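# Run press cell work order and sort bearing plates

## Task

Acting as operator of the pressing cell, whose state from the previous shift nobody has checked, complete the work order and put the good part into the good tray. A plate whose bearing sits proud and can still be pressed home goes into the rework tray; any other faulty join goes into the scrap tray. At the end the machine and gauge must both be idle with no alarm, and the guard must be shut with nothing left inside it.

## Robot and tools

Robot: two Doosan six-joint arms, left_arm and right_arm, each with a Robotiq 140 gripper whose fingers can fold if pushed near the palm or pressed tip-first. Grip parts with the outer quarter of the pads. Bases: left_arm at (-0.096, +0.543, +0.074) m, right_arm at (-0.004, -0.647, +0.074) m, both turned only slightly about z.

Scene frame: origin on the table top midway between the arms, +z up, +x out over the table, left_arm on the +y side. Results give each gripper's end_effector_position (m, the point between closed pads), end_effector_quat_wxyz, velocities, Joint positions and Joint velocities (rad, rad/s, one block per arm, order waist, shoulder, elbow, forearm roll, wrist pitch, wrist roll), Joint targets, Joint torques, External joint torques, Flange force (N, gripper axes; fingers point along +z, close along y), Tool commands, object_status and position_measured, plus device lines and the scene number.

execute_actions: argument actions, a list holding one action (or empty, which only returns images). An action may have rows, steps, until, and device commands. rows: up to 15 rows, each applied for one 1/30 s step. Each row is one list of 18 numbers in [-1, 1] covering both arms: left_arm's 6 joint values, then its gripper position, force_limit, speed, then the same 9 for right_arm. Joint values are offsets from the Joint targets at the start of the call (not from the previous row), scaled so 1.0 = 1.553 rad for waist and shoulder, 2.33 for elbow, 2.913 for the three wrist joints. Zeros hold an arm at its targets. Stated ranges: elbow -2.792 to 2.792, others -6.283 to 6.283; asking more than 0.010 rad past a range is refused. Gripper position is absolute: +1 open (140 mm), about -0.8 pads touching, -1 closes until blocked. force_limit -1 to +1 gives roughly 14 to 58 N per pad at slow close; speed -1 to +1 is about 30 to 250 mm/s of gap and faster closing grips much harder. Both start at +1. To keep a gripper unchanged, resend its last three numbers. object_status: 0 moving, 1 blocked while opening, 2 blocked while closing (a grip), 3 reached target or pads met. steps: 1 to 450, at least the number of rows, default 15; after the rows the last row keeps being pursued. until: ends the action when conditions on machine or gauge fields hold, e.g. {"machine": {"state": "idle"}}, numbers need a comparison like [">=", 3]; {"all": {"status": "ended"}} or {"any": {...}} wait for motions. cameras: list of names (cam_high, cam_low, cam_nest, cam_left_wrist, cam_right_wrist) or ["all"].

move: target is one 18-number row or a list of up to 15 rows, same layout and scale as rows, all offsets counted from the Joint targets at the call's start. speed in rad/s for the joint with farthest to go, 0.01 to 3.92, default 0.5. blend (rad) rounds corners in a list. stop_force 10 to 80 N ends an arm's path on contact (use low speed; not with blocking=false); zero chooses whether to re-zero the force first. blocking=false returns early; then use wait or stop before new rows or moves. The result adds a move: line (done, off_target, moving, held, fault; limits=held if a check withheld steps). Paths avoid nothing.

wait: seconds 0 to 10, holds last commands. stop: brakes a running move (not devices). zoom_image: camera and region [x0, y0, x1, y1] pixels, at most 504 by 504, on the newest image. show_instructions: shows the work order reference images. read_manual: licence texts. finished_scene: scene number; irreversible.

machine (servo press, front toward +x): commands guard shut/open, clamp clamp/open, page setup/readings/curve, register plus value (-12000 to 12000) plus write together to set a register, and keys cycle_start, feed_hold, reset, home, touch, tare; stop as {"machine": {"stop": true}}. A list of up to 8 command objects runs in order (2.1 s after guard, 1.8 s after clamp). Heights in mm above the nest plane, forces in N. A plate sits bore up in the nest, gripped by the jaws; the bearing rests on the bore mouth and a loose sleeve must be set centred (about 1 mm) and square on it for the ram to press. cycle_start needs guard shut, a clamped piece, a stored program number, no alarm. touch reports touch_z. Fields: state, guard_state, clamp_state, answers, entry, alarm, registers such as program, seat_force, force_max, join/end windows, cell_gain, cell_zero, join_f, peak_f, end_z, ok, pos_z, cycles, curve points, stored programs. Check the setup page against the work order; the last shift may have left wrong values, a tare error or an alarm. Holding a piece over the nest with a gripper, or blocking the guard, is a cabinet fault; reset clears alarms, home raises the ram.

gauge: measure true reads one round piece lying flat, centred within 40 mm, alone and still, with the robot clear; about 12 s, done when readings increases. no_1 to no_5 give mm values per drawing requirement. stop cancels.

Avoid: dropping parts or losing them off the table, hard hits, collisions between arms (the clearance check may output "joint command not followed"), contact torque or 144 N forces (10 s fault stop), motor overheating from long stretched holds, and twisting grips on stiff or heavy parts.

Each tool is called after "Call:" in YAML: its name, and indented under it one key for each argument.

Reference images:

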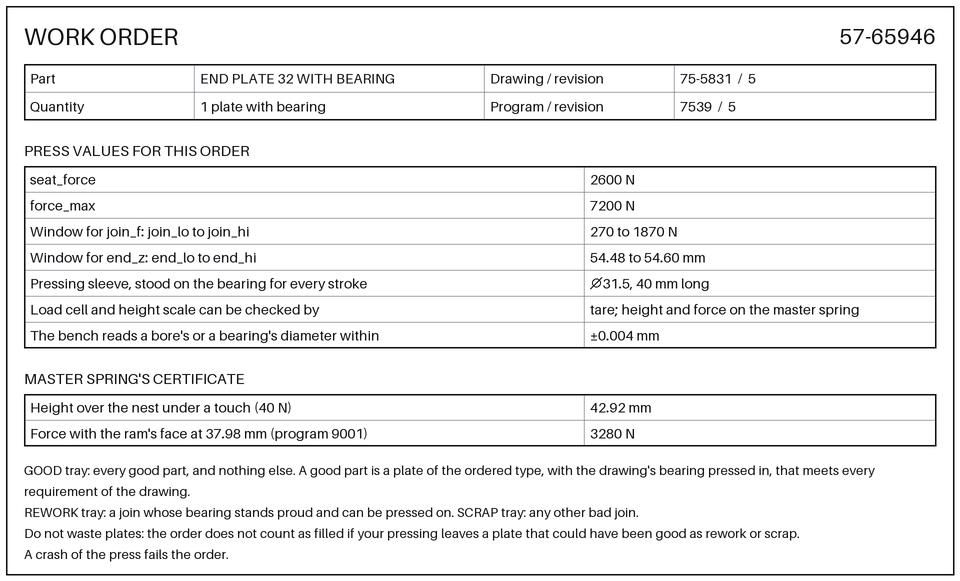

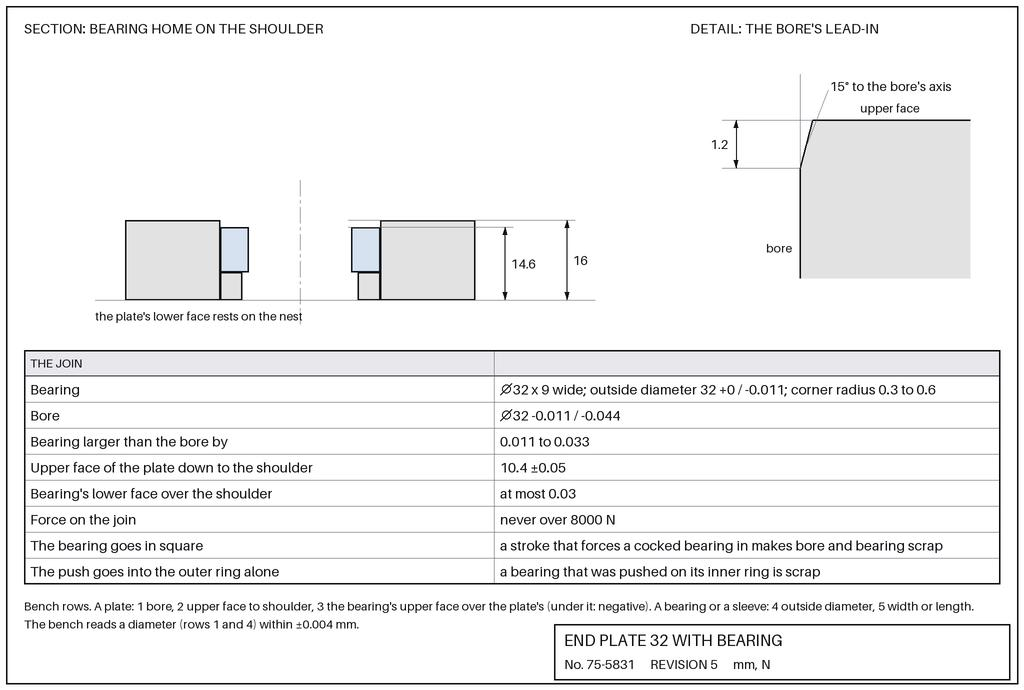

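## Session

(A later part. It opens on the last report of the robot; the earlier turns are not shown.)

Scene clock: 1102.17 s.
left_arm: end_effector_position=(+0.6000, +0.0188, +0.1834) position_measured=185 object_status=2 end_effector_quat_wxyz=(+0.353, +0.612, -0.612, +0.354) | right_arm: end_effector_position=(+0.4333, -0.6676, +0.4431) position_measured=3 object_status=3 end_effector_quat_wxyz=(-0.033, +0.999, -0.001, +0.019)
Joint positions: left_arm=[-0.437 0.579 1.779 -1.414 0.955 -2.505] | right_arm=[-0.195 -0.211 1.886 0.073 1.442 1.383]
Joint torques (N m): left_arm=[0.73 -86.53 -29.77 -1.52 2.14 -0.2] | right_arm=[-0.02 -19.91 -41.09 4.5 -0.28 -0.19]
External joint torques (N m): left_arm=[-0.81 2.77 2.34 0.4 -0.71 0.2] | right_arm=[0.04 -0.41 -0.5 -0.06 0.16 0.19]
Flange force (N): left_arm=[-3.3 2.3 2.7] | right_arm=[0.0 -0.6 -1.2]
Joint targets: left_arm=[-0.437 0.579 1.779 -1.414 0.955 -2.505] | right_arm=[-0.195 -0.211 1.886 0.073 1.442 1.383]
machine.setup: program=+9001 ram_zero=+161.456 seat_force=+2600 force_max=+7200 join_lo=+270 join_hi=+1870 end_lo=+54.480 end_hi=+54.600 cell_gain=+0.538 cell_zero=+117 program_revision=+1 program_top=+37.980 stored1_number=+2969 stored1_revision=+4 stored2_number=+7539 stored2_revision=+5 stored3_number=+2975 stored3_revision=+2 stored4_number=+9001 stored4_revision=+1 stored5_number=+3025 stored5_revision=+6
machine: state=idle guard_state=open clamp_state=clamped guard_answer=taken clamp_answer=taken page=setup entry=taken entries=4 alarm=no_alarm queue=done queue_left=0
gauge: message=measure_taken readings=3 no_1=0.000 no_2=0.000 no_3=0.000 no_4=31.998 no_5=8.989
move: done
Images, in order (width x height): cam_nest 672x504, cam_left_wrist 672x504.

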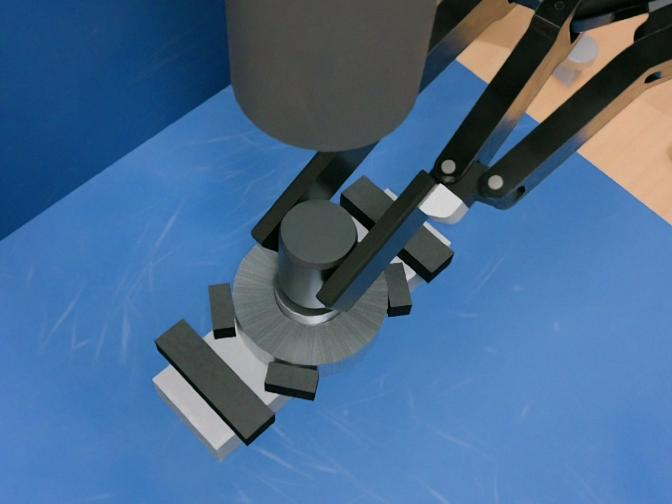

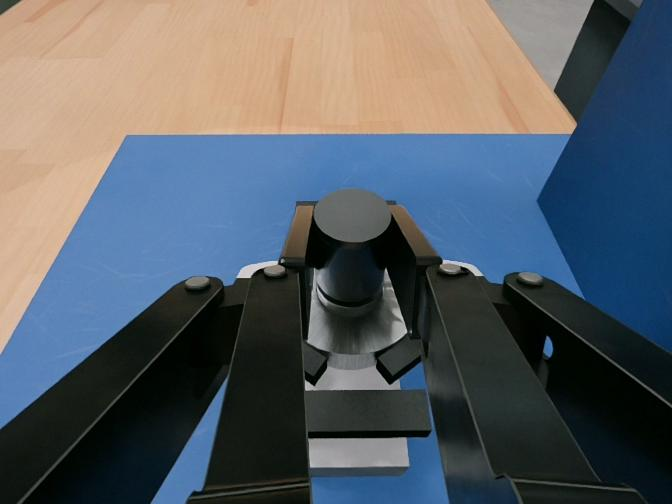

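Call:
move:
  target: [-0.0005,0.0028,0.0003,-0.0014,-0.0004,0.0021,-1,0,-1,0,0,0,0,0,0,1,1,1]
  speed: 0.015
  stop_force: 10
  cameras: ["cam_left_wrist","cam_nest"]

Call:
zoom_image:
  camera: "cam_left_wrist"
  region: [306, 260, 396, 327]

Call:
zoom_image:
  camera: "cam_nest"
  region: [265, 255, 355, 330]

Scene clock: 1121.43 s.
left_arm: end_effector_position=(+0.6000, +0.0181, +0.1799) position_measured=185 object_status=2 end_effector_quat_wxyz=(+0.354, +0.612, -0.612, +0.354) | right_arm: end_effector_position=(+0.4333, -0.6676, +0.4431) position_measured=3 object_status=3 end_effector_quat_wxyz=(-0.033, +0.999, -0.001, +0.019)
Joint positions: left_arm=[-0.438 0.583 1.78 -1.418 0.953 -2.499] | right_arm=[-0.195 -0.211 1.886 0.073 1.442 1.383]
Joint torques (N m): left_arm=[0.77 -86.58 -29.38 -1.59 2.1 -0.13] | right_arm=[-0.38 -19.98 -41.06 4.48 -0.29 -0.14]
External joint torques (N m): left_arm=[-0.88 2.75 2.26 0.47 -0.65 0.13] | right_arm=[0.47 -0.07 -0.32 -0.05 0.18 0.13]
Flange force (N): left_arm=[-3.0 2.1 2.6] | right_arm=[0.5 -1.4 -0.8]
Joint targets: left_arm=[-0.438 0.583 1.780 -1.418 0.953 -2.499] | right_arm=[-0.195 -0.211 1.886 0.073 1.442 1.383]
machine.setup: program=+9001 ram_zero=+161.456 seat_force=+2600 force_max=+7200 join_lo=+270 join_hi=+1870 end_lo=+54.480 end_hi=+54.600 cell_gain=+0.538 cell_zero=+117 program_revision=+1 program_top=+37.980 stored1_number=+2969 stored1_revision=+4 stored2_number=+7539 stored2_revision=+5 stored3_number=+2975 stored3_revision=+2 stored4_number=+9001 stored4_revision=+1 stored5_number=+3025 stored5_revision=+6
machine: state=idle guard_state=open clamp_state=clamped guard_answer=taken clamp_answer=taken page=setup entry=taken entries=4 alarm=no_alarm queue=done queue_left=0
gauge: message=measure_taken readings=3 no_1=0.000 no_2=0.000 no_3=0.000 no_4=31.998 no_5=8.989
move: done
Images, in order (width x height): cam_nest 672x504, cam_left_wrist 672x504.

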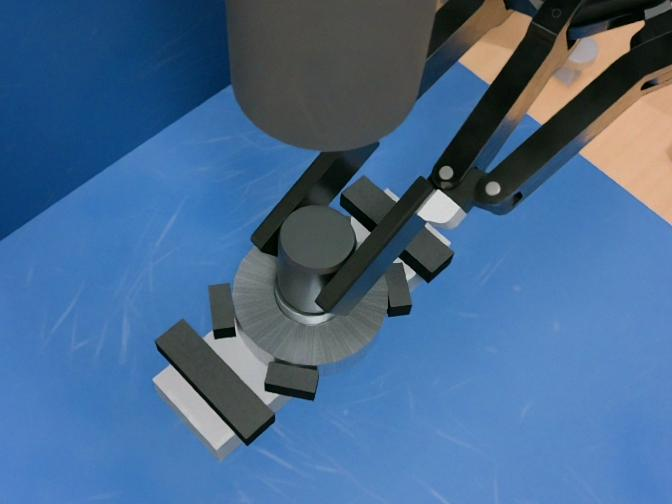

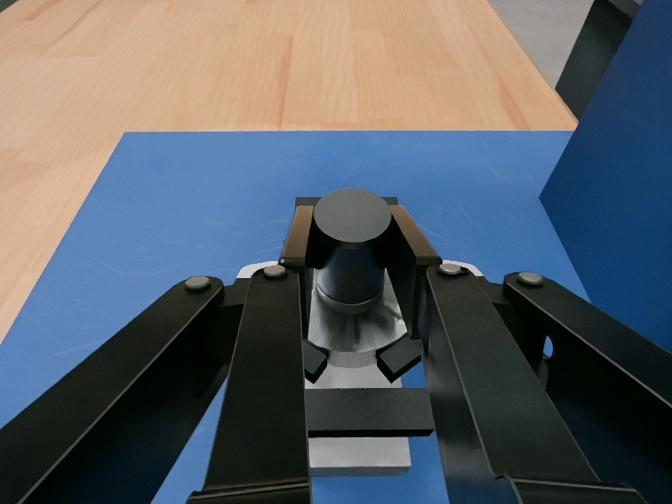

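Scaled by 5.600 from the camera's 672x504 image, which has a finer 960x720 frame.

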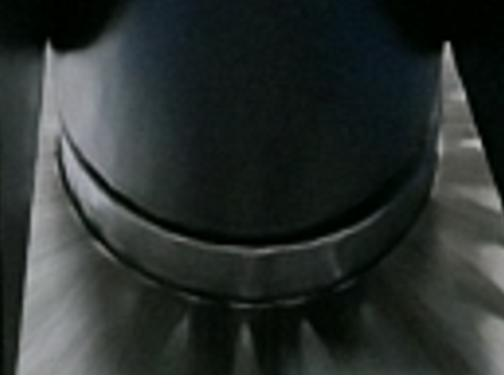

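Scaled by 5.600 from the camera's 672x504 image, which has a finer 960x720 frame.

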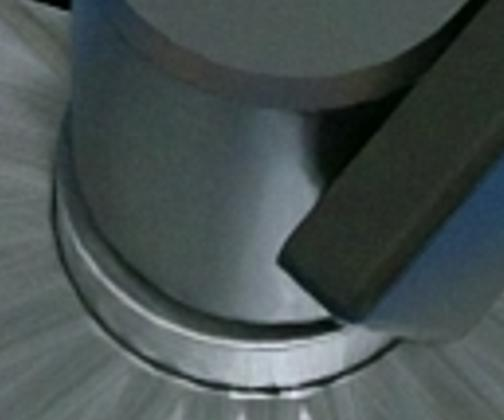

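Call:
move:
  target: [0,0.0030,0.0008,-0.0015,-0.0003,0.0026,-1,0,-1,0,0,0,0,0,0,1,1,1]
  speed: 0.01
  stop_force: 10
  cameras: ["cam_left_wrist","cam_nest"]

Call:
zoom_image:
  camera: "cam_left_wrist"
  region: [306, 260, 396, 327]

Call:
zoom_image:
  camera: "cam_nest"
  region: [265, 255, 355, 330]

Scene clock: 1138.40 s.
left_arm: end_effector_position=(+0.6000, +0.0181, +0.1781) position_measured=185 object_status=2 end_effector_quat_wxyz=(+0.354, +0.612, -0.612, +0.354) | right_arm: end_effector_position=(+0.4333, -0.6676, +0.4431) position_measured=3 object_status=3 end_effector_quat_wxyz=(-0.033, +0.999, -0.001, +0.019)
Joint positions: left_arm=[-0.438 0.585 1.781 -1.42 0.953 -2.495] | right_arm=[-0.195 -0.211 1.886 0.073 1.442 1.383]
Joint torques (N m): left_arm=[-8.21 -71.53 -23.64 0.27 -0.29 -0.19] | right_arm=[-0.29 -19.96 -41.09 4.5 -0.29 -0.19]
External joint torques (N m): left_arm=[8.2 -12.65 -3.46 -1.4 1.74 0.19] | right_arm=[0.28 0.26 -0.17 -0.09 0.17 0.18]
Flange force (N): left_arm=[6.0 3.4 -19.0] | right_arm=[0.8 -1.0 -0.5]
Joint targets: left_arm=[-0.438 0.585 1.781 -1.420 0.953 -2.495] | right_arm=[-0.195 -0.211 1.886 0.073 1.442 1.383]
machine.setup: program=+9001 ram_zero=+161.456 seat_force=+2600 force_max=+7200 join_lo=+270 join_hi=+1870 end_lo=+54.480 end_hi=+54.600 cell_gain=+0.538 cell_zero=+117 program_revision=+1 program_top=+37.980 stored1_number=+2969 stored1_revision=+4 stored2_number=+7539 stored2_revision=+5 stored3_number=+2975 stored3_revision=+2 stored4_number=+9001 stored4_revision=+1 stored5_number=+3025 stored5_revision=+6
machine: state=idle guard_state=open clamp_state=clamped guard_answer=taken clamp_answer=taken page=setup entry=taken entries=4 alarm=no_alarm queue=done queue_left=0
gauge: message=measure_taken readings=3 no_1=0.000 no_2=0.000 no_3=0.000 no_4=31.998 no_5=8.989
move: contact (left_arm)
Images, in order (width x height): cam_nest 672x504, cam_left_wrist 672x504.

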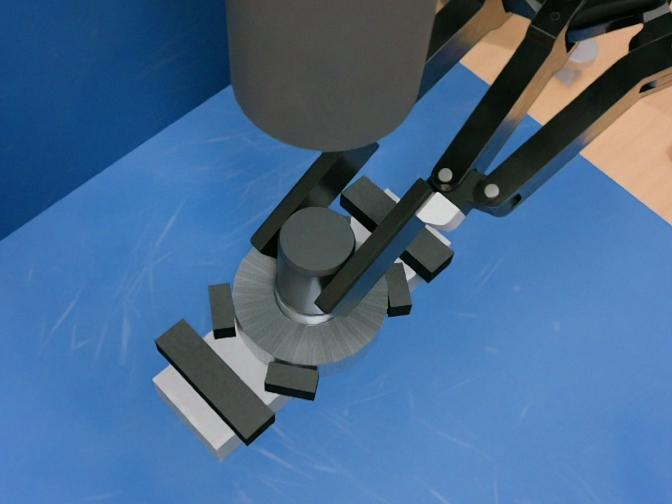

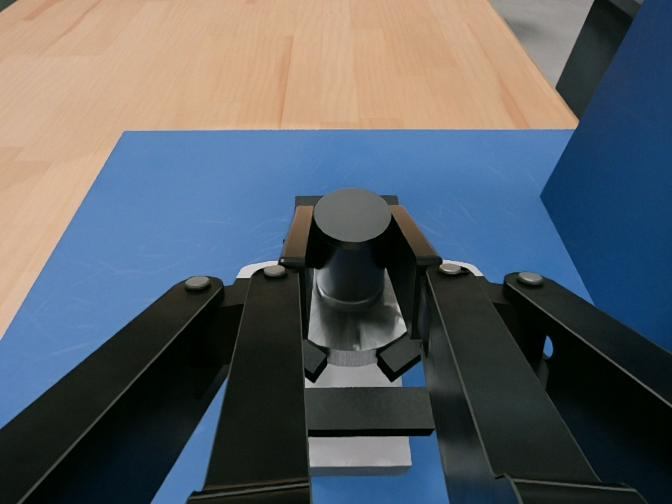

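Scaled by 5.600 from the camera's 672x504 image, which has a finer 960x720 frame.

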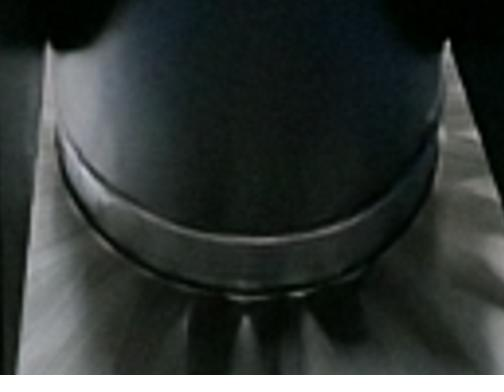

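Scaled by 5.600 from the camera's 672x504 image, which has a finer 960x720 frame.

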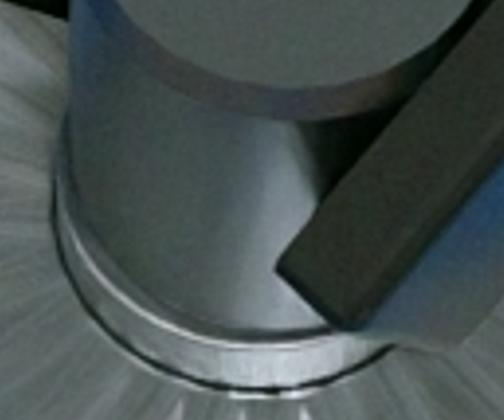

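Call:
move:
  target:
    - [0,0,0,0,0,0,-0.15,0,-1,0,0,0,0,0,0,1,1,1]
    - [0,-0.0169,-0.0030,0.0081,0.0016,-0.0139,-0.15,0,-1,0,0,0,0,0,0,1,1,1]
    - [0.0355,-0.0256,0.0078,0.0178,0.0138,-0.0071,-0.15,0,-1,0,0,0,0,0,0,1,1,1]
    - [0.2334,-0.0712,0.0186,0.0852,0.0924,0.0024,-0.15,0,-1,0,0,0,0,0,0,1,1,1]
  speed: [0.1,0.06,0.2,0.3]
  blend: [0,0.005,0.02,0]
  cameras: ["cam_nest","cam_left_wrist"]

Call:
zoom_image:
  camera: "cam_nest"
  region: [255, 200, 375, 335]

Scene clock: 1155.70 s.
left_arm: end_effector_position=(+0.6057, +0.2806, +0.2398) position_measured=148 object_status=3 end_effector_quat_wxyz=(+0.353, +0.613, -0.612, +0.354) | right_arm: end_effector_position=(+0.4333, -0.6676, +0.4431) position_measured=3 object_status=3 end_effector_quat_wxyz=(-0.033, +0.999, -0.001, +0.019)
Joint positions: left_arm=[-0.075 0.475 1.824 -1.172 1.222 -2.488] | right_arm=[-0.195 -0.211 1.886 0.073 1.442 1.383]
Joint torques (N m): left_arm=[0.38 -75.87 -29.67 -0.47 1.61 -0.13] | right_arm=[-0.05 -19.83 -40.97 4.56 -0.26 -0.19]
External joint torques (N m): left_arm=[-0.21 -0.55 0.85 -0.09 -0.14 0.13] | right_arm=[0.03 -0.2 -0.46 -0.14 0.14 0.18]
Flange force (N): left_arm=[0.1 2.6 0.6] | right_arm=[0.3 -0.5 -1.0]
Joint targets: left_arm=[-0.075 0.475 1.824 -1.172 1.222 -2.488] | right_arm=[-0.195 -0.211 1.886 0.073 1.442 1.383]
machine.setup: program=+9001 ram_zero=+161.456 seat_force=+2600 force_max=+7200 join_lo=+270 join_hi=+1870 end_lo=+54.480 end_hi=+54.600 cell_gain=+0.538 cell_zero=+117 program_revision=+1 program_top=+37.980 stored1_number=+2969 stored1_revision=+4 stored2_number=+7539 stored2_revision=+5 stored3_number=+2975 stored3_revision=+2 stored4_number=+9001 stored4_revision=+1 stored5_number=+3025 stored5_revision=+6
machine: state=idle guard_state=open clamp_state=clamped guard_answer=taken clamp_answer=taken page=setup entry=taken entries=4 alarm=no_alarm queue=done queue_left=0
gauge: message=measure_taken readings=3 no_1=0.000 no_2=0.000 no_3=0.000 no_4=31.998 no_5=8.989
move: done
Images, in order (width x height): cam_nest 672x504, cam_left_wrist 672x504.

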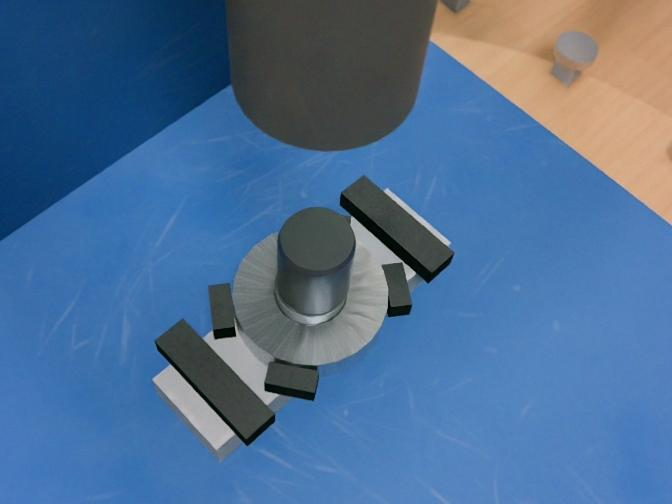

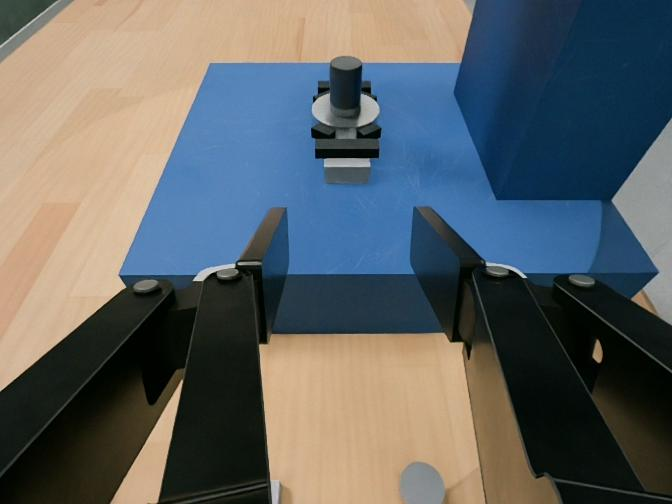

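Scaled by 3.733 from the camera's 672x504 image, which has a finer 960x720 frame.

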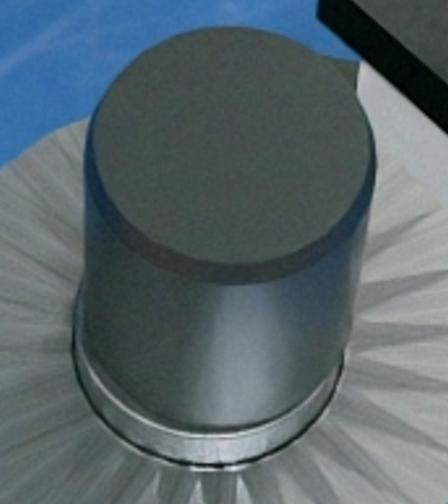

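Call:
zoom_image:
  camera: "cam_nest"
  region: [268, 270, 358, 330]

Scaled by 5.600 from the camera's 672x504 image, which has a finer 960x720 frame.

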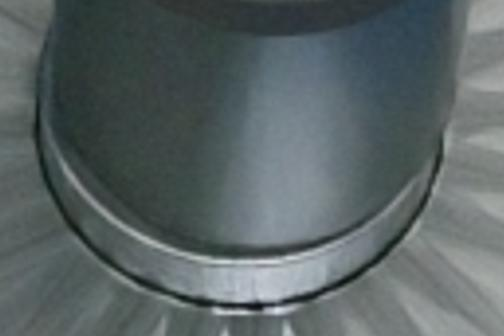

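Call:
move:
  target:
    - [-0.1979,0.0456,-0.0108,-0.0674,-0.0786,-0.0095,-0.15,0,-1,0,0,0,0,0,0,1,1,1]
    - [-0.2334,0.0543,-0.0216,-0.0771,-0.0908,-0.0163,-0.15,0,-1,0,0,0,0,0,0,1,1,1]
    - [-0.2334,0.0712,-0.0186,-0.0852,-0.0924,-0.0024,-0.15,0,-1,0,0,0,0,0,0,1,1,1]
    - [-0.2334,0.0712,-0.0186,-0.0852,-0.0924,-0.0024,-1,0,-1,0,0,0,0,0,0,1,1,1]
    - [-0.2338,0.0690,-0.0192,-0.0842,-0.0923,-0.0044,-1,0,-1,0,0,0,0,0,0,1,1,1]
  speed: [0.3,0.2,0.06,0.1,0.03]
  blend: [0.02,0.005,0,0,0]
  cameras: ["cam_nest","cam_left_wrist"]

Call:
zoom_image:
  camera: "cam_left_wrist"
  region: [306, 260, 396, 327]

Call:
zoom_image:
  camera: "cam_nest"
  region: [268, 270, 358, 330]

Scene clock: 1174.70 s.
left_arm: end_effector_position=(+0.6000, +0.0176, +0.1811) position_measured=185 object_status=2 end_effector_quat_wxyz=(+0.354, +0.612, -0.612, +0.354) | right_arm: end_effector_position=(+0.4333, -0.6676, +0.4431) position_measured=3 object_status=3 end_effector_quat_wxyz=(-0.033, +0.999, -0.001, +0.019)
Joint positions: left_arm=[-0.439 0.582 1.779 -1.417 0.953 -2.501] | right_arm=[-0.195 -0.211 1.886 0.073 1.442 1.383]
Joint torques (N m): left_arm=[0.8 -86.15 -29.36 -1.46 2.09 -0.18] | right_arm=[0.15 -19.75 -41.04 4.54 -0.22 -0.2]
External joint torques (N m): left_arm=[-0.61 1.73 1.94 0.34 -0.65 0.18] | right_arm=[-0.14 -0.43 -0.49 -0.11 0.1 0.19]
Flange force (N): left_arm=[-2.3 2.6 1.7] | right_arm=[-0.1 -0.2 -1.1]
Joint targets: left_arm=[-0.439 0.582 1.779 -1.417 0.953 -2.501] | right_arm=[-0.195 -0.211 1.886 0.073 1.442 1.383]
machine.setup: program=+9001 ram_zero=+161.456 seat_force=+2600 force_max=+7200 join_lo=+270 join_hi=+1870 end_lo=+54.480 end_hi=+54.600 cell_gain=+0.538 cell_zero=+117 program_revision=+1 program_top=+37.980 stored1_number=+2969 stored1_revision=+4 stored2_number=+7539 stored2_revision=+5 stored3_number=+2975 stored3_revision=+2 stored4_number=+9001 stored4_revision=+1 stored5_number=+3025 stored5_revision=+6
machine: state=idle guard_state=open clamp_state=clamped guard_answer=taken clamp_answer=taken page=setup entry=taken entries=4 alarm=no_alarm queue=done queue_left=0
gauge: message=measure_taken readings=3 no_1=0.000 no_2=0.000 no_3=0.000 no_4=31.998 no_5=8.989
move: done
Images, in order (width x height): cam_nest 672x504, cam_left_wrist 672x504.

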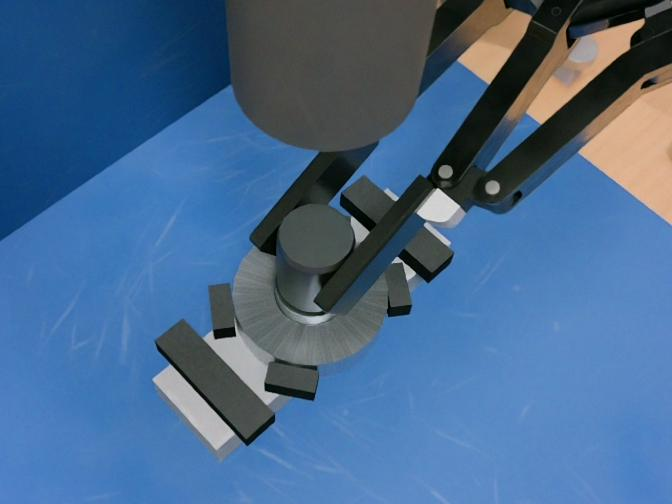

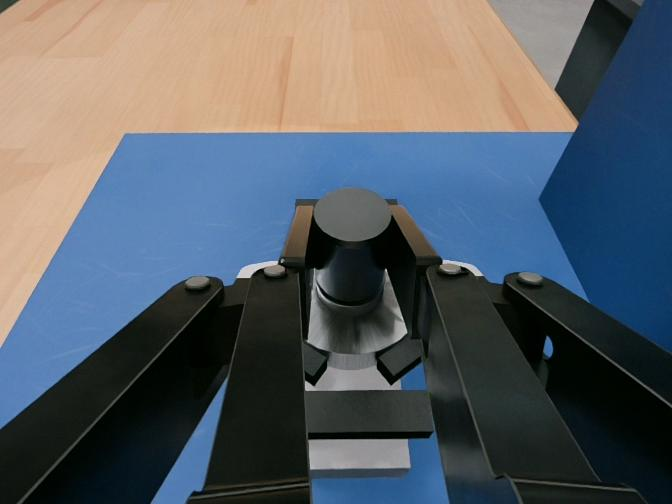

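Scaled by 5.600 from the camera's 672x504 image, which has a finer 960x720 frame.

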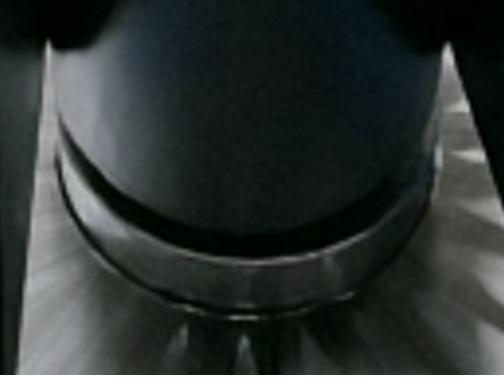

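Scaled by 5.600 from the camera's 672x504 image, which has a finer 960x720 frame.

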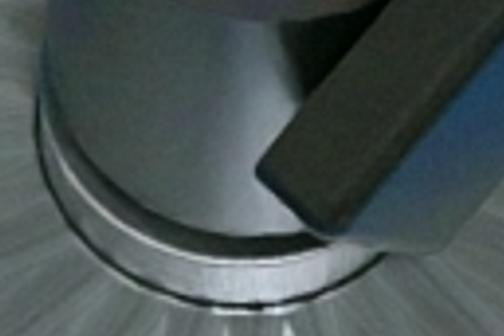

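Call:
move:
  target: [0,0.0028,0.0005,-0.0014,-0.0003,0.0024,-1,0,-1,0,0,0,0,0,0,1,1,1]
  speed: 0.01
  stop_force: 10
  cameras: ["cam_nest","cam_left_wrist"]

Call:
zoom_image:
  camera: "cam_left_wrist"
  region: [306, 260, 396, 327]

Call:
zoom_image:
  camera: "cam_nest"
  region: [268, 270, 358, 330]

Scene clock: 1182.17 s.
left_arm: end_effector_position=(+0.6001, +0.0175, +0.1779) position_measured=185 object_status=2 end_effector_quat_wxyz=(+0.354, +0.612, -0.612, +0.354) | right_arm: end_effector_position=(+0.4333, -0.6676, +0.4431) position_measured=3 object_status=3 end_effector_quat_wxyz=(-0.033, +0.999, -0.001, +0.019)
Joint positions: left_arm=[-0.439 0.586 1.78 -1.422 0.953 -2.494] | right_arm=[-0.195 -0.211 1.886 0.073 1.442 1.383]
Joint torques (N m): left_arm=[-4.15 -75.1 -25.2 -0.15 -0.24 -0.13] | right_arm=[-0.32 -19.68 -41.03 4.53 -0.21 -0.21]
External joint torques (N m): left_arm=[4.11 -9.66 -2.05 -0.98 1.71 0.13] | right_arm=[0.25 -0.22 -0.37 -0.11 0.09 0.21]
Flange force (N): left_arm=[5.6 4.6 -12.8] | right_arm=[0.3 -1.1 -0.8]
Joint targets: left_arm=[-0.439 0.586 1.780 -1.421 0.953 -2.494] | right_arm=[-0.195 -0.211 1.886 0.073 1.442 1.383]
machine.setup: program=+9001 ram_zero=+161.456 seat_force=+2600 force_max=+7200 join_lo=+270 join_hi=+1870 end_lo=+54.480 end_hi=+54.600 cell_gain=+0.538 cell_zero=+117 program_revision=+1 program_top=+37.980 stored1_number=+2969 stored1_revision=+4 stored2_number=+7539 stored2_revision=+5 stored3_number=+2975 stored3_revision=+2 stored4_number=+9001 stored4_revision=+1 stored5_number=+3025 stored5_revision=+6
machine: state=idle guard_state=open clamp_state=clamped guard_answer=taken clamp_answer=taken page=setup entry=taken entries=4 alarm=no_alarm queue=done queue_left=0
gauge: message=measure_taken readings=3 no_1=0.000 no_2=0.000 no_3=0.000 no_4=31.998 no_5=8.989
move: contact (left_arm)
Images, in order (width x height): cam_nest 672x504, cam_left_wrist 672x504.

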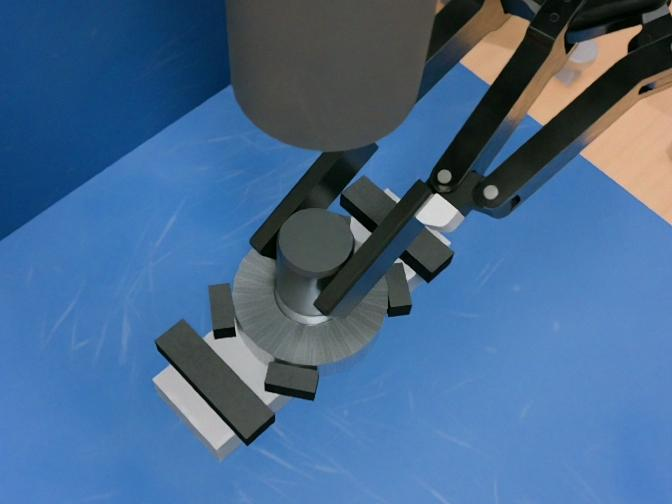

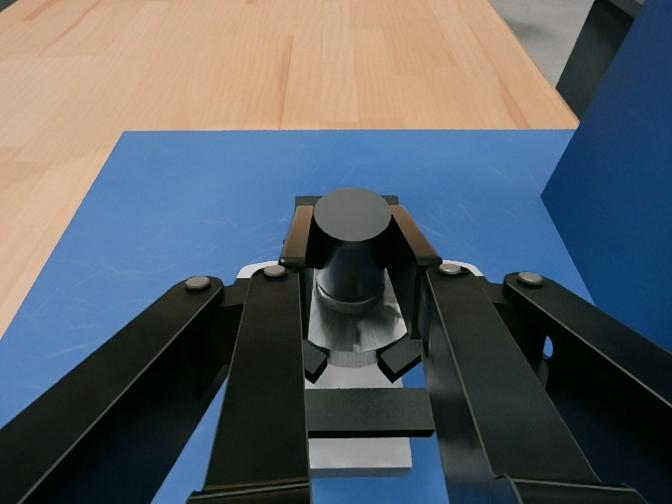

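Scaled by 5.600 from the camera's 672x504 image, which has a finer 960x720 frame.

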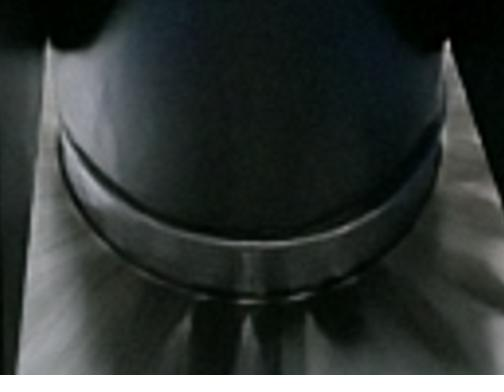

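Scaled by 5.600 from the camera's 672x504 image, which has a finer 960x720 frame.

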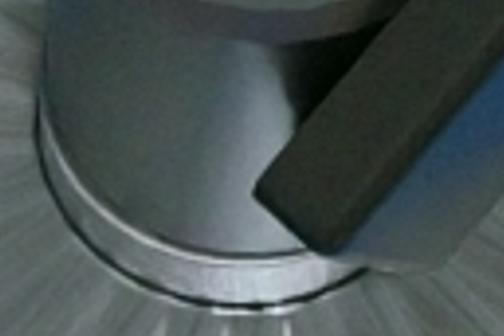

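Call:
move:
  target:
    - [0,0,0,0,0,0,-0.15,0,-1,0,0,0,0,0,0,1,1,1]
    - [0,-0.0169,-0.0030,0.0081,0.0016,-0.0139,-0.15,0,-1,0,0,0,0,0,0,1,1,1]
    - [0.0361,-0.0262,0.0082,0.0181,0.0138,-0.0074,-0.15,0,-1,0,0,0,0,0,0,1,1,1]
    - [0.2340,-0.0718,0.0191,0.0856,0.0924,0.0021,-0.15,0,-1,0,0,0,0,0,0,1,1,1]
  speed: [0.1,0.06,0.2,0.3]
  blend: [0,0.005,0.02,0]
  cameras: ["cam_nest"]

Call:
zoom_image:
  camera: "cam_nest"
  region: [255, 200, 375, 335]

Scene clock: 1192.00 s.
left_arm: end_effector_position=(+0.6055, +0.2809, +0.2395) position_measured=148 object_status=3 end_effector_quat_wxyz=(+0.353, +0.613, -0.612, +0.354) | right_arm: end_effector_position=(+0.4333, -0.6676, +0.4431) position_measured=3 object_status=3 end_effector_quat_wxyz=(-0.033, +0.999, -0.001, +0.019)
Joint positions: left_arm=[-0.075 0.475 1.825 -1.172 1.222 -2.488] | right_arm=[-0.195 -0.211 1.886 0.073 1.442 1.383]
Joint torques (N m): left_arm=[0.78 -76.16 -29.61 -0.46 1.65 -0.17] | right_arm=[-0.52 -19.61 -41.02 4.54 -0.24 -0.17]
External joint torques (N m): left_arm=[-0.77 0.27 1.07 -0.09 -0.18 0.17] | right_arm=[0.51 -0.45 -0.44 -0.11 0.12 0.17]
Flange force (N): left_arm=[-0.5 2.2 1.8] | right_arm=[0.1 -1.6 -0.9]
Joint targets: left_arm=[-0.075 0.475 1.825 -1.172 1.222 -2.488] | right_arm=[-0.195 -0.211 1.886 0.073 1.442 1.383]
machine.setup: program=+9001 ram_zero=+161.456 seat_force=+2600 force_max=+7200 join_lo=+270 join_hi=+1870 end_lo=+54.480 end_hi=+54.600 cell_gain=+0.538 cell_zero=+117 program_revision=+1 program_top=+37.980 stored1_number=+2969 stored1_revision=+4 stored2_number=+7539 stored2_revision=+5 stored3_number=+2975 stored3_revision=+2 stored4_number=+9001 stored4_revision=+1 stored5_number=+3025 stored5_revision=+6
machine: state=idle guard_state=open clamp_state=clamped guard_answer=taken clamp_answer=taken page=setup entry=taken entries=4 alarm=no_alarm queue=done queue_left=0
gauge: message=measure_taken readings=3 no_1=0.000 no_2=0.000 no_3=0.000 no_4=31.998 no_5=8.989
move: done
Images, in order (width x height): cam_nest 672x504.

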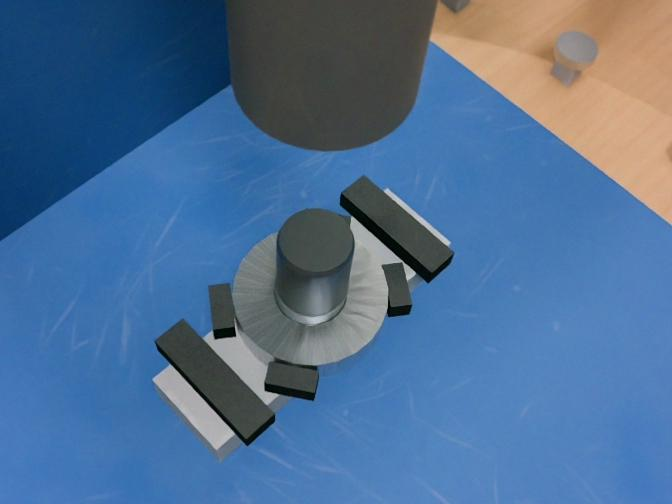

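Scaled by 3.733 from the camera's 672x504 image, which has a finer 960x720 frame.

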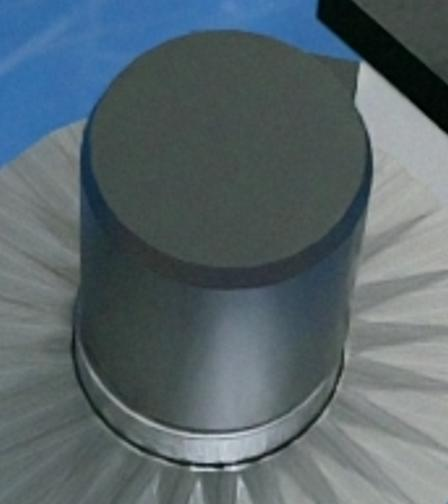

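Call:
execute_actions:
  actions:
    - {"machine":[{"guard":"shut","page":"readings"},{"register":"program","value":7539,"write":true},{"touch":true}],"steps":450,"until":{"machine":{"queue":"done"}}}

Scene clock: 1208.60 s.
left_arm: end_effector_position=(+0.6055, +0.2810, +0.2396) position_measured=148 object_status=3 end_effector_quat_wxyz=(+0.353, +0.613, -0.612, +0.354) | right_arm: end_effector_position=(+0.4333, -0.6676, +0.4431) position_measured=3 object_status=3 end_effector_quat_wxyz=(-0.033, +0.999, -0.001, +0.019)
Joint positions: left_arm=[-0.075 0.475 1.825 -1.172 1.222 -2.488] | right_arm=[-0.195 -0.211 1.886 0.073 1.442 1.383]
Joint torques (N m): left_arm=[0.92 -76.29 -29.43 -0.51 1.64 -0.26] | right_arm=[0.09 -19.97 -41.09 4.56 -0.22 -0.17]
External joint torques (N m): left_arm=[-0.84 0.17 0.55 -0.05 -0.18 0.26] | right_arm=[-0.03 -0.18 -0.29 -0.14 0.11 0.17]
Flange force (N): left_arm=[-0.2 1.2 1.7] | right_arm=[0.1 -0.4 -0.7]
Joint targets: left_arm=[-0.075 0.475 1.825 -1.172 1.222 -2.488] | right_arm=[-0.195 -0.211 1.886 0.073 1.442 1.383]
Tool commands: left_gripper/position=-0.15 left_gripper/force_limit=+0.0 left_gripper/speed=-1.0 right_gripper/position=+1.0 right_gripper/force_limit=+1.0 right_gripper/speed=+1.0
machine.readings: force=+0 touch_z=+62.931 join_f=+3069 peak_f=+3277 end_z=+37.978 ok=+0 pos_z=+158.544 cycles=+2
machine: state=idle guard_state=shut clamp_state=clamped guard_answer=taken clamp_answer=taken page=readings entry=taken entries=6 alarm=no_alarm queue=done queue_left=0
gauge: message=measure_taken readings=3 no_1=0.000 no_2=0.000 no_3=0.000 no_4=31.998 no_5=8.989

Call:
execute_actions:
  actions:
    - {"machine":[{"cycle_start":true}],"steps":450,"until":{"machine":{"queue":"done"}}}
  cameras: ["cam_nest"]

Scene clock: 1221.47 s.
left_arm: end_effector_position=(+0.6055, +0.2810, +0.2396) position_measured=148 object_status=3 end_effector_quat_wxyz=(+0.353, +0.613, -0.612, +0.354) | right_arm: end_effector_position=(+0.4333, -0.6676, +0.4431) position_measured=3 object_status=3 end_effector_quat_wxyz=(-0.033, +0.999, -0.001, +0.019)
Joint positions: left_arm=[-0.075 0.475 1.825 -1.172 1.222 -2.488] | right_arm=[-0.195 -0.211 1.886 0.073 1.442 1.383]
Joint torques (N m): left_arm=[1.06 -76.03 -29.42 -0.48 1.75 -0.13] | right_arm=[0.07 -19.5 -40.85 4.53 -0.23 -0.2]
External joint torques (N m): left_arm=[-1.01 -0.08 0.78 -0.08 -0.28 0.13] | right_arm=[0.06 -0.98 -0.58 -0.09 0.13 0.19]
Flange force (N): left_arm=[0.2 2.0 1.9] | right_arm=[-0.8 -0.7 -1.4]
Joint targets: left_arm=[-0.075 0.475 1.825 -1.172 1.222 -2.488] | right_arm=[-0.195 -0.211 1.886 0.073 1.442 1.383]
Tool commands: left_gripper/position=-0.15 left_gripper/force_limit=+0.0 left_gripper/speed=-1.0 right_gripper/position=+1.0 right_gripper/force_limit=+1.0 right_gripper/speed=+1.0
machine.readings: force=+0 touch_z=+62.931 join_f=+946 peak_f=+2951 end_z=+54.548 ok=+1 pos_z=+158.544 cycles=+3
machine: state=done guard_state=shut clamp_state=clamped guard_answer=taken clamp_answer=taken page=readings entry=taken entries=7 alarm=no_alarm queue=done queue_left=0
gauge: message=measure_taken readings=3 no_1=0.000 no_2=0.000 no_3=0.000 no_4=31.998 no_5=8.989
Images, in order (width x height): cam_nest 672x504.

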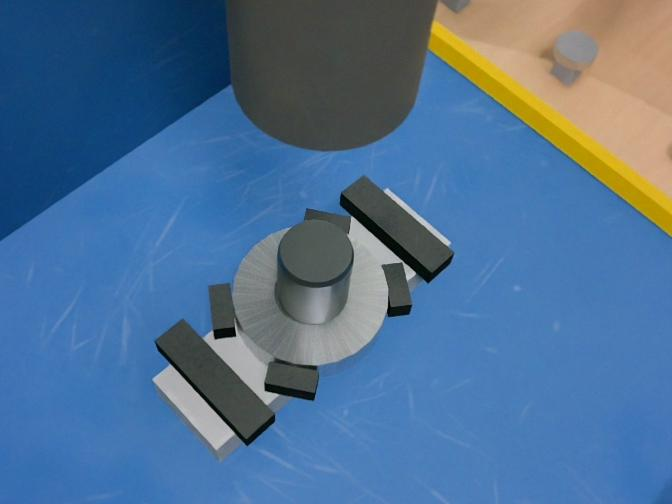

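Call:
execute_actions:
  actions:
    - {"machine":[{"guard":"open","page":"setup"}],"steps":120,"until":{"machine":{"queue":"done"}}}

Call:
move:
  target:
    - [-0.1983,0.0453,-0.0111,-0.0674,-0.0786,-0.0095,-0.15,0,-1,0,0,0,0,0,0,1,1,1]
    - [-0.2340,0.0549,-0.0221,-0.0775,-0.0908,-0.0160,-0.15,0,-1,0,0,0,0,0,0,1,1,1]
    - [-0.2340,0.0772,-0.0181,-0.0882,-0.0929,0.0023,-0.15,0,-1,0,0,0,0,0,0,1,1,1]
    - [-0.2340,0.0772,-0.0181,-0.0882,-0.0929,0.0023,-1,0,-1,0,0,0,0,0,0,1,1,1]
  speed: [0.3,0.2,0.06,0.1]
  blend: [0.02,0.005,0,0]
  cameras: ["cam_nest","cam_left_wrist"]

Scene clock: 1231.07 s.
left_arm: end_effector_position=(+0.6055, +0.2810, +0.2396) position_measured=148 object_status=3 end_effector_quat_wxyz=(+0.353, +0.613, -0.612, +0.354) | right_arm: end_effector_position=(+0.4333, -0.6676, +0.4431) position_measured=3 object_status=3 end_effector_quat_wxyz=(-0.033, +0.999, -0.001, +0.019)
Joint positions: left_arm=[-0.075 0.475 1.825 -1.172 1.222 -2.488] | right_arm=[-0.195 -0.211 1.886 0.073 1.442 1.383]
Joint torques (N m): left_arm=[0.74 -76.38 -29.42 -0.48 1.67 -0.24] | right_arm=[-0.17 -19.78 -41.09 4.58 -0.26 -0.2]
External joint torques (N m): left_arm=[-0.72 0.15 0.75 -0.08 -0.2 0.24] | right_arm=[0.23 -0.49 -0.41 -0.14 0.14 0.2]
Flange force (N): left_arm=[-0.4 1.7 1.6] | right_arm=[-0.1 -1.1 -1.0]
Joint targets: left_arm=[-0.075 0.475 1.825 -1.172 1.222 -2.488] | right_arm=[-0.195 -0.211 1.886 0.073 1.442 1.383]
Tool commands: left_gripper/position=-0.15 left_gripper/force_limit=+0.0 left_gripper/speed=-1.0 right_gripper/position=+1.0 right_gripper/force_limit=+1.0 right_gripper/speed=+1.0
machine.setup: program=+7539 ram_zero=+161.456 seat_force=+2600 force_max=+7200 join_lo=+270 join_hi=+1870 end_lo=+54.480 end_hi=+54.600 cell_gain=+0.538 cell_zero=+117 program_revision=+5 program_top=+54.600 stored1_number=+2969 stored1_revision=+4 stored2_number=+7539 stored2_revision=+5 stored3_number=+2975 stored3_revision=+2 stored4_number=+9001 stored4_revision=+1 stored5_number=+3025 stored5_revision=+6
machine: state=done guard_state=open clamp_state=clamped guard_answer=taken clamp_answer=taken page=setup entry=taken entries=7 alarm=no_alarm queue=done queue_left=0
gauge: message=measure_taken readings=3 no_1=0.000 no_2=0.000 no_3=0.000 no_4=31.998 no_5=8.989

Scene clock: 1234.77 s.
left_arm: end_effector_position=(+0.6001, +0.0175, +0.1708) position_measured=185 object_status=0 end_effector_quat_wxyz=(+0.354, +0.612, -0.612, +0.354) | right_arm: end_effector_position=(+0.4333, -0.6676, +0.4431) position_measured=3 object_status=3 end_effector_quat_wxyz=(-0.033, +0.999, -0.001, +0.019)
Joint positions: left_arm=[-0.439 0.594 1.783 -1.429 0.951 -2.481] | right_arm=[-0.195 -0.211 1.886 0.073 1.442 1.383]
Joint torques (N m): left_arm=[-2.64 -79.23 -25.28 -0.46 1 -0.26] | right_arm=[0.07 -19.87 -40.98 4.48 -0.27 -0.18]
External joint torques (N m): left_arm=[2.71 -5.36 -1.31 -0.67 0.48 0.26] | right_arm=[-0.1 -0.09 -0.45 -0.06 0.15 0.18]
Flange force (N): left_arm=[2.6 2.5 -6.9] | right_arm=[0.4 -0.2 -1.0]
Joint targets: left_arm=[-0.439 0.594 1.783 -1.429 0.951 -2.481] | right_arm=[-0.195 -0.211 1.886 0.073 1.442 1.383]
machine.setup: program=+7539 ram_zero=+161.456 seat_force=+2600 force_max=+7200 join_lo=+270 join_hi=+1870 end_lo=+54.480 end_hi=+54.600 cell_gain=+0.538 cell_zero=+117 program_revision=+5 program_top=+54.600 stored1_number=+2969 stored1_revision=+4 stored2_number=+7539 stored2_revision=+5 stored3_number=+2975 stored3_revision=+2 stored4_number=+9001 stored4_revision=+1 stored5_number=+3025 stored5_revision=+6
machine: state=done guard_state=open clamp_state=clamped guard_answer=taken clamp_answer=taken page=setup entry=taken entries=7 alarm=no_alarm queue=done queue_left=0
gauge: message=measure_taken readings=3 no_1=0.000 no_2=0.000 no_3=0.000 no_4=31.998 no_5=8.989
move: done
Images, in order (width x height): cam_nest 672x504, cam_left_wrist 672x504.

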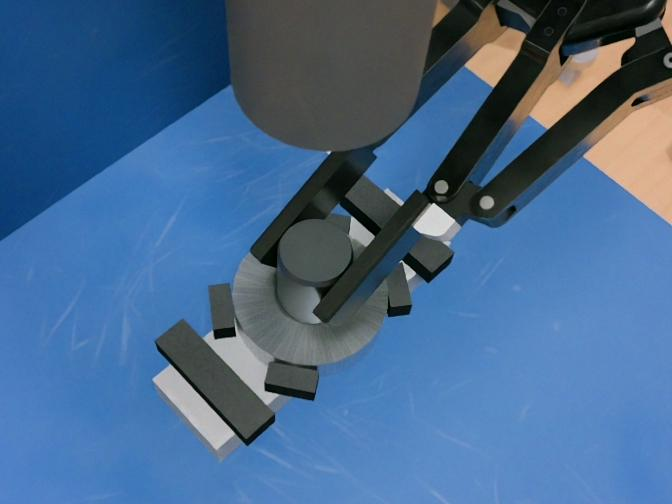

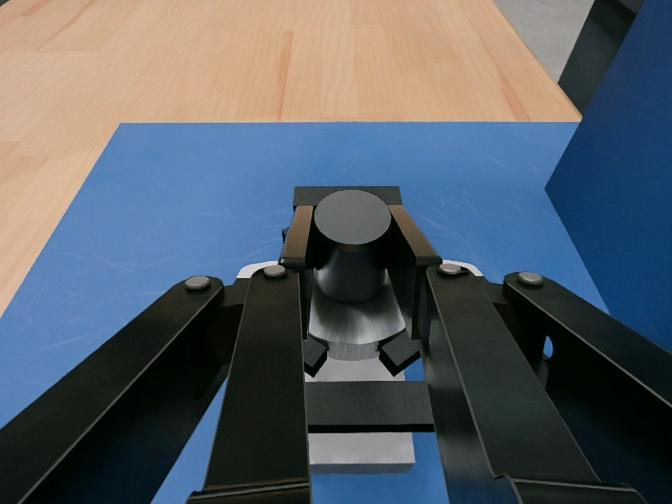

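Call:
move:
  target:
    - [0,-0.0231,-0.0042,0.0110,0.0023,-0.0190,-1,0,-1,0,0,0,0,0,0,1,1,1]
    - [0.0361,-0.0314,0.0070,0.0209,0.0145,-0.0119,-1,0,-1,0,0,0,0,0,0,1,1,1]
    - [0.2340,-0.0769,0.0178,0.0883,0.0931,-0.0024,-1,0,-1,0,0,0,0,0,0,1,1,1]
    - [0.1880,-0.0567,0.0841,-0.5881,-0.1926,0.3124,-1,0,-1,0,0,0,0,0,0,1,1,1]
    - [0.1880,0.0897,-0.0133,-0.5881,-0.1922,0.3124,-1,0,-1,0,0,0,0,0,0,1,1,1]
  speed: [0.1,0.25,0.35,0.7,0.2]
  blend: [0.005,0.03,0.05,0.03,0]
  cameras: ["cam_left_wrist"]

Call:
move:
  target: [0,0.0190,0,0,0.0101,0,-1,0,-1,0,0,0,0,0,0,1,1,1]
  speed: 0.015
  stop_force: 10
  cameras: ["cam_left_wrist"]

Scene clock: 1256.57 s.
left_arm: end_effector_position=(+0.9476, +0.4902, +0.0778) position_measured=185 object_status=2 end_effector_quat_wxyz=(+0.021, +0.865, -0.036, +0.500) | right_arm: end_effector_position=(+0.4333, -0.6676, +0.4431) position_measured=3 object_status=3 end_effector_quat_wxyz=(-0.033, +0.999, -0.001, +0.019)
Joint positions: left_arm=[-0.147 0.734 1.752 -3.142 0.391 -1.572] | right_arm=[-0.195 -0.211 1.886 0.073 1.442 1.383]
Joint torques (N m): left_arm=[0.45 -99.45 -30.18 -2.4 3.53 -0.15] | right_arm=[-0.02 -19.94 -41 4.53 -0.2 -0.18]
External joint torques (N m): left_arm=[-0.42 1.94 2.39 -0.21 -1.12 0.15] | right_arm=[0.01 0.12 -0.33 -0.11 0.08 0.18]
Flange force (N): left_arm=[-2.0 1.6 -1.2] | right_arm=[0.7 -0.4 -0.7]
Joint targets: left_arm=[-0.147 0.734 1.752 -3.142 0.391 -1.572] | right_arm=[-0.195 -0.211 1.886 0.073 1.442 1.383]
machine.setup: program=+7539 ram_zero=+161.456 seat_force=+2600 force_max=+7200 join_lo=+270 join_hi=+1870 end_lo=+54.480 end_hi=+54.600 cell_gain=+0.538 cell_zero=+117 program_revision=+5 program_top=+54.600 stored1_number=+2969 stored1_revision=+4 stored2_number=+7539 stored2_revision=+5 stored3_number=+2975 stored3_revision=+2 stored4_number=+9001 stored4_revision=+1 stored5_number=+3025 stored5_revision=+6
machine: state=done guard_state=open clamp_state=clamped guard_answer=taken clamp_answer=taken page=setup entry=taken entries=7 alarm=no_alarm queue=done queue_left=0
gauge: message=measure_taken readings=3 no_1=0.000 no_2=0.000 no_3=0.000 no_4=31.998 no_5=8.989
move: done; blend cut to 0.028 rad at target 2
Images, in order (width x height): cam_left_wrist 672x504.

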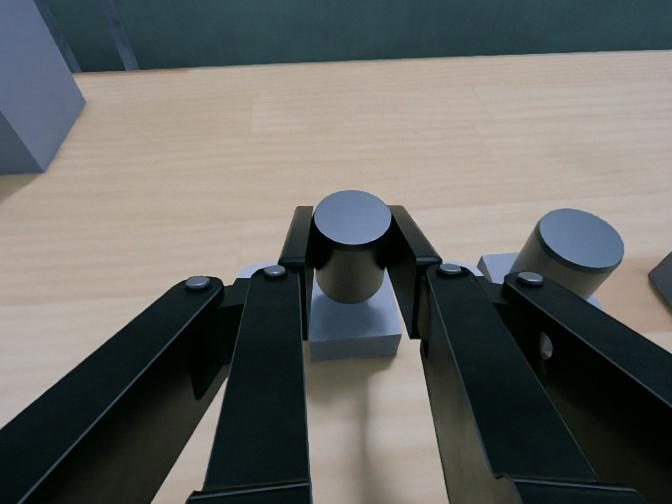

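Scene clock: 1259.07 s.
left_arm: end_effector_position=(+0.9479, +0.4902, +0.0586) position_measured=185 object_status=2 end_effector_quat_wxyz=(+0.021, +0.865, -0.036, +0.500) | right_arm: end_effector_position=(+0.4333, -0.6676, +0.4431) position_measured=3 object_status=3 end_effector_quat_wxyz=(-0.033, +0.999, -0.001, +0.019)
Joint positions: left_arm=[-0.147 0.759 1.752 -3.142 0.417 -1.572] | right_arm=[-0.195 -0.211 1.886 0.073 1.442 1.383]
Joint torques (N m): left_arm=[0.59 -87.3 -24.77 -2.46 0.23 -0.21] | right_arm=[-0.12 -19.76 -41.01 4.56 -0.23 -0.22]
External joint torques (N m): left_arm=[-0.53 -11.12 -2.4 -0.08 2.19 0.2] | right_arm=[0.16 -0.36 -0.45 -0.13 0.11 0.22]
Flange force (N): left_arm=[6.2 1.7 -13.0] | right_arm=[0.1 -0.9 -1.0]
Joint targets: left_arm=[-0.147 0.759 1.752 -3.142 0.417 -1.572] | right_arm=[-0.195 -0.211 1.886 0.073 1.442 1.383]
machine.setup: program=+7539 ram_zero=+161.456 seat_force=+2600 force_max=+7200 join_lo=+270 join_hi=+1870 end_lo=+54.480 end_hi=+54.600 cell_gain=+0.538 cell_zero=+117 program_revision=+5 program_top=+54.600 stored1_number=+2969 stored1_revision=+4 stored2_number=+7539 stored2_revision=+5 stored3_number=+2975 stored3_revision=+2 stored4_number=+9001 stored4_revision=+1 stored5_number=+3025 stored5_revision=+6
machine: state=done guard_state=open clamp_state=clamped guard_answer=taken clamp_answer=taken page=setup entry=taken entries=7 alarm=no_alarm queue=done queue_left=0
gauge: message=measure_taken readings=3 no_1=0.000 no_2=0.000 no_3=0.000 no_4=31.998 no_5=8.989
move: contact (left_arm)
Images, in order (width x height): cam_left_wrist 672x504.

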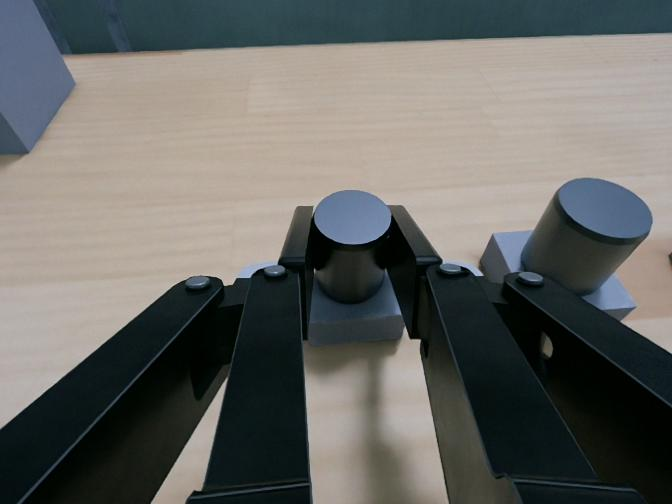

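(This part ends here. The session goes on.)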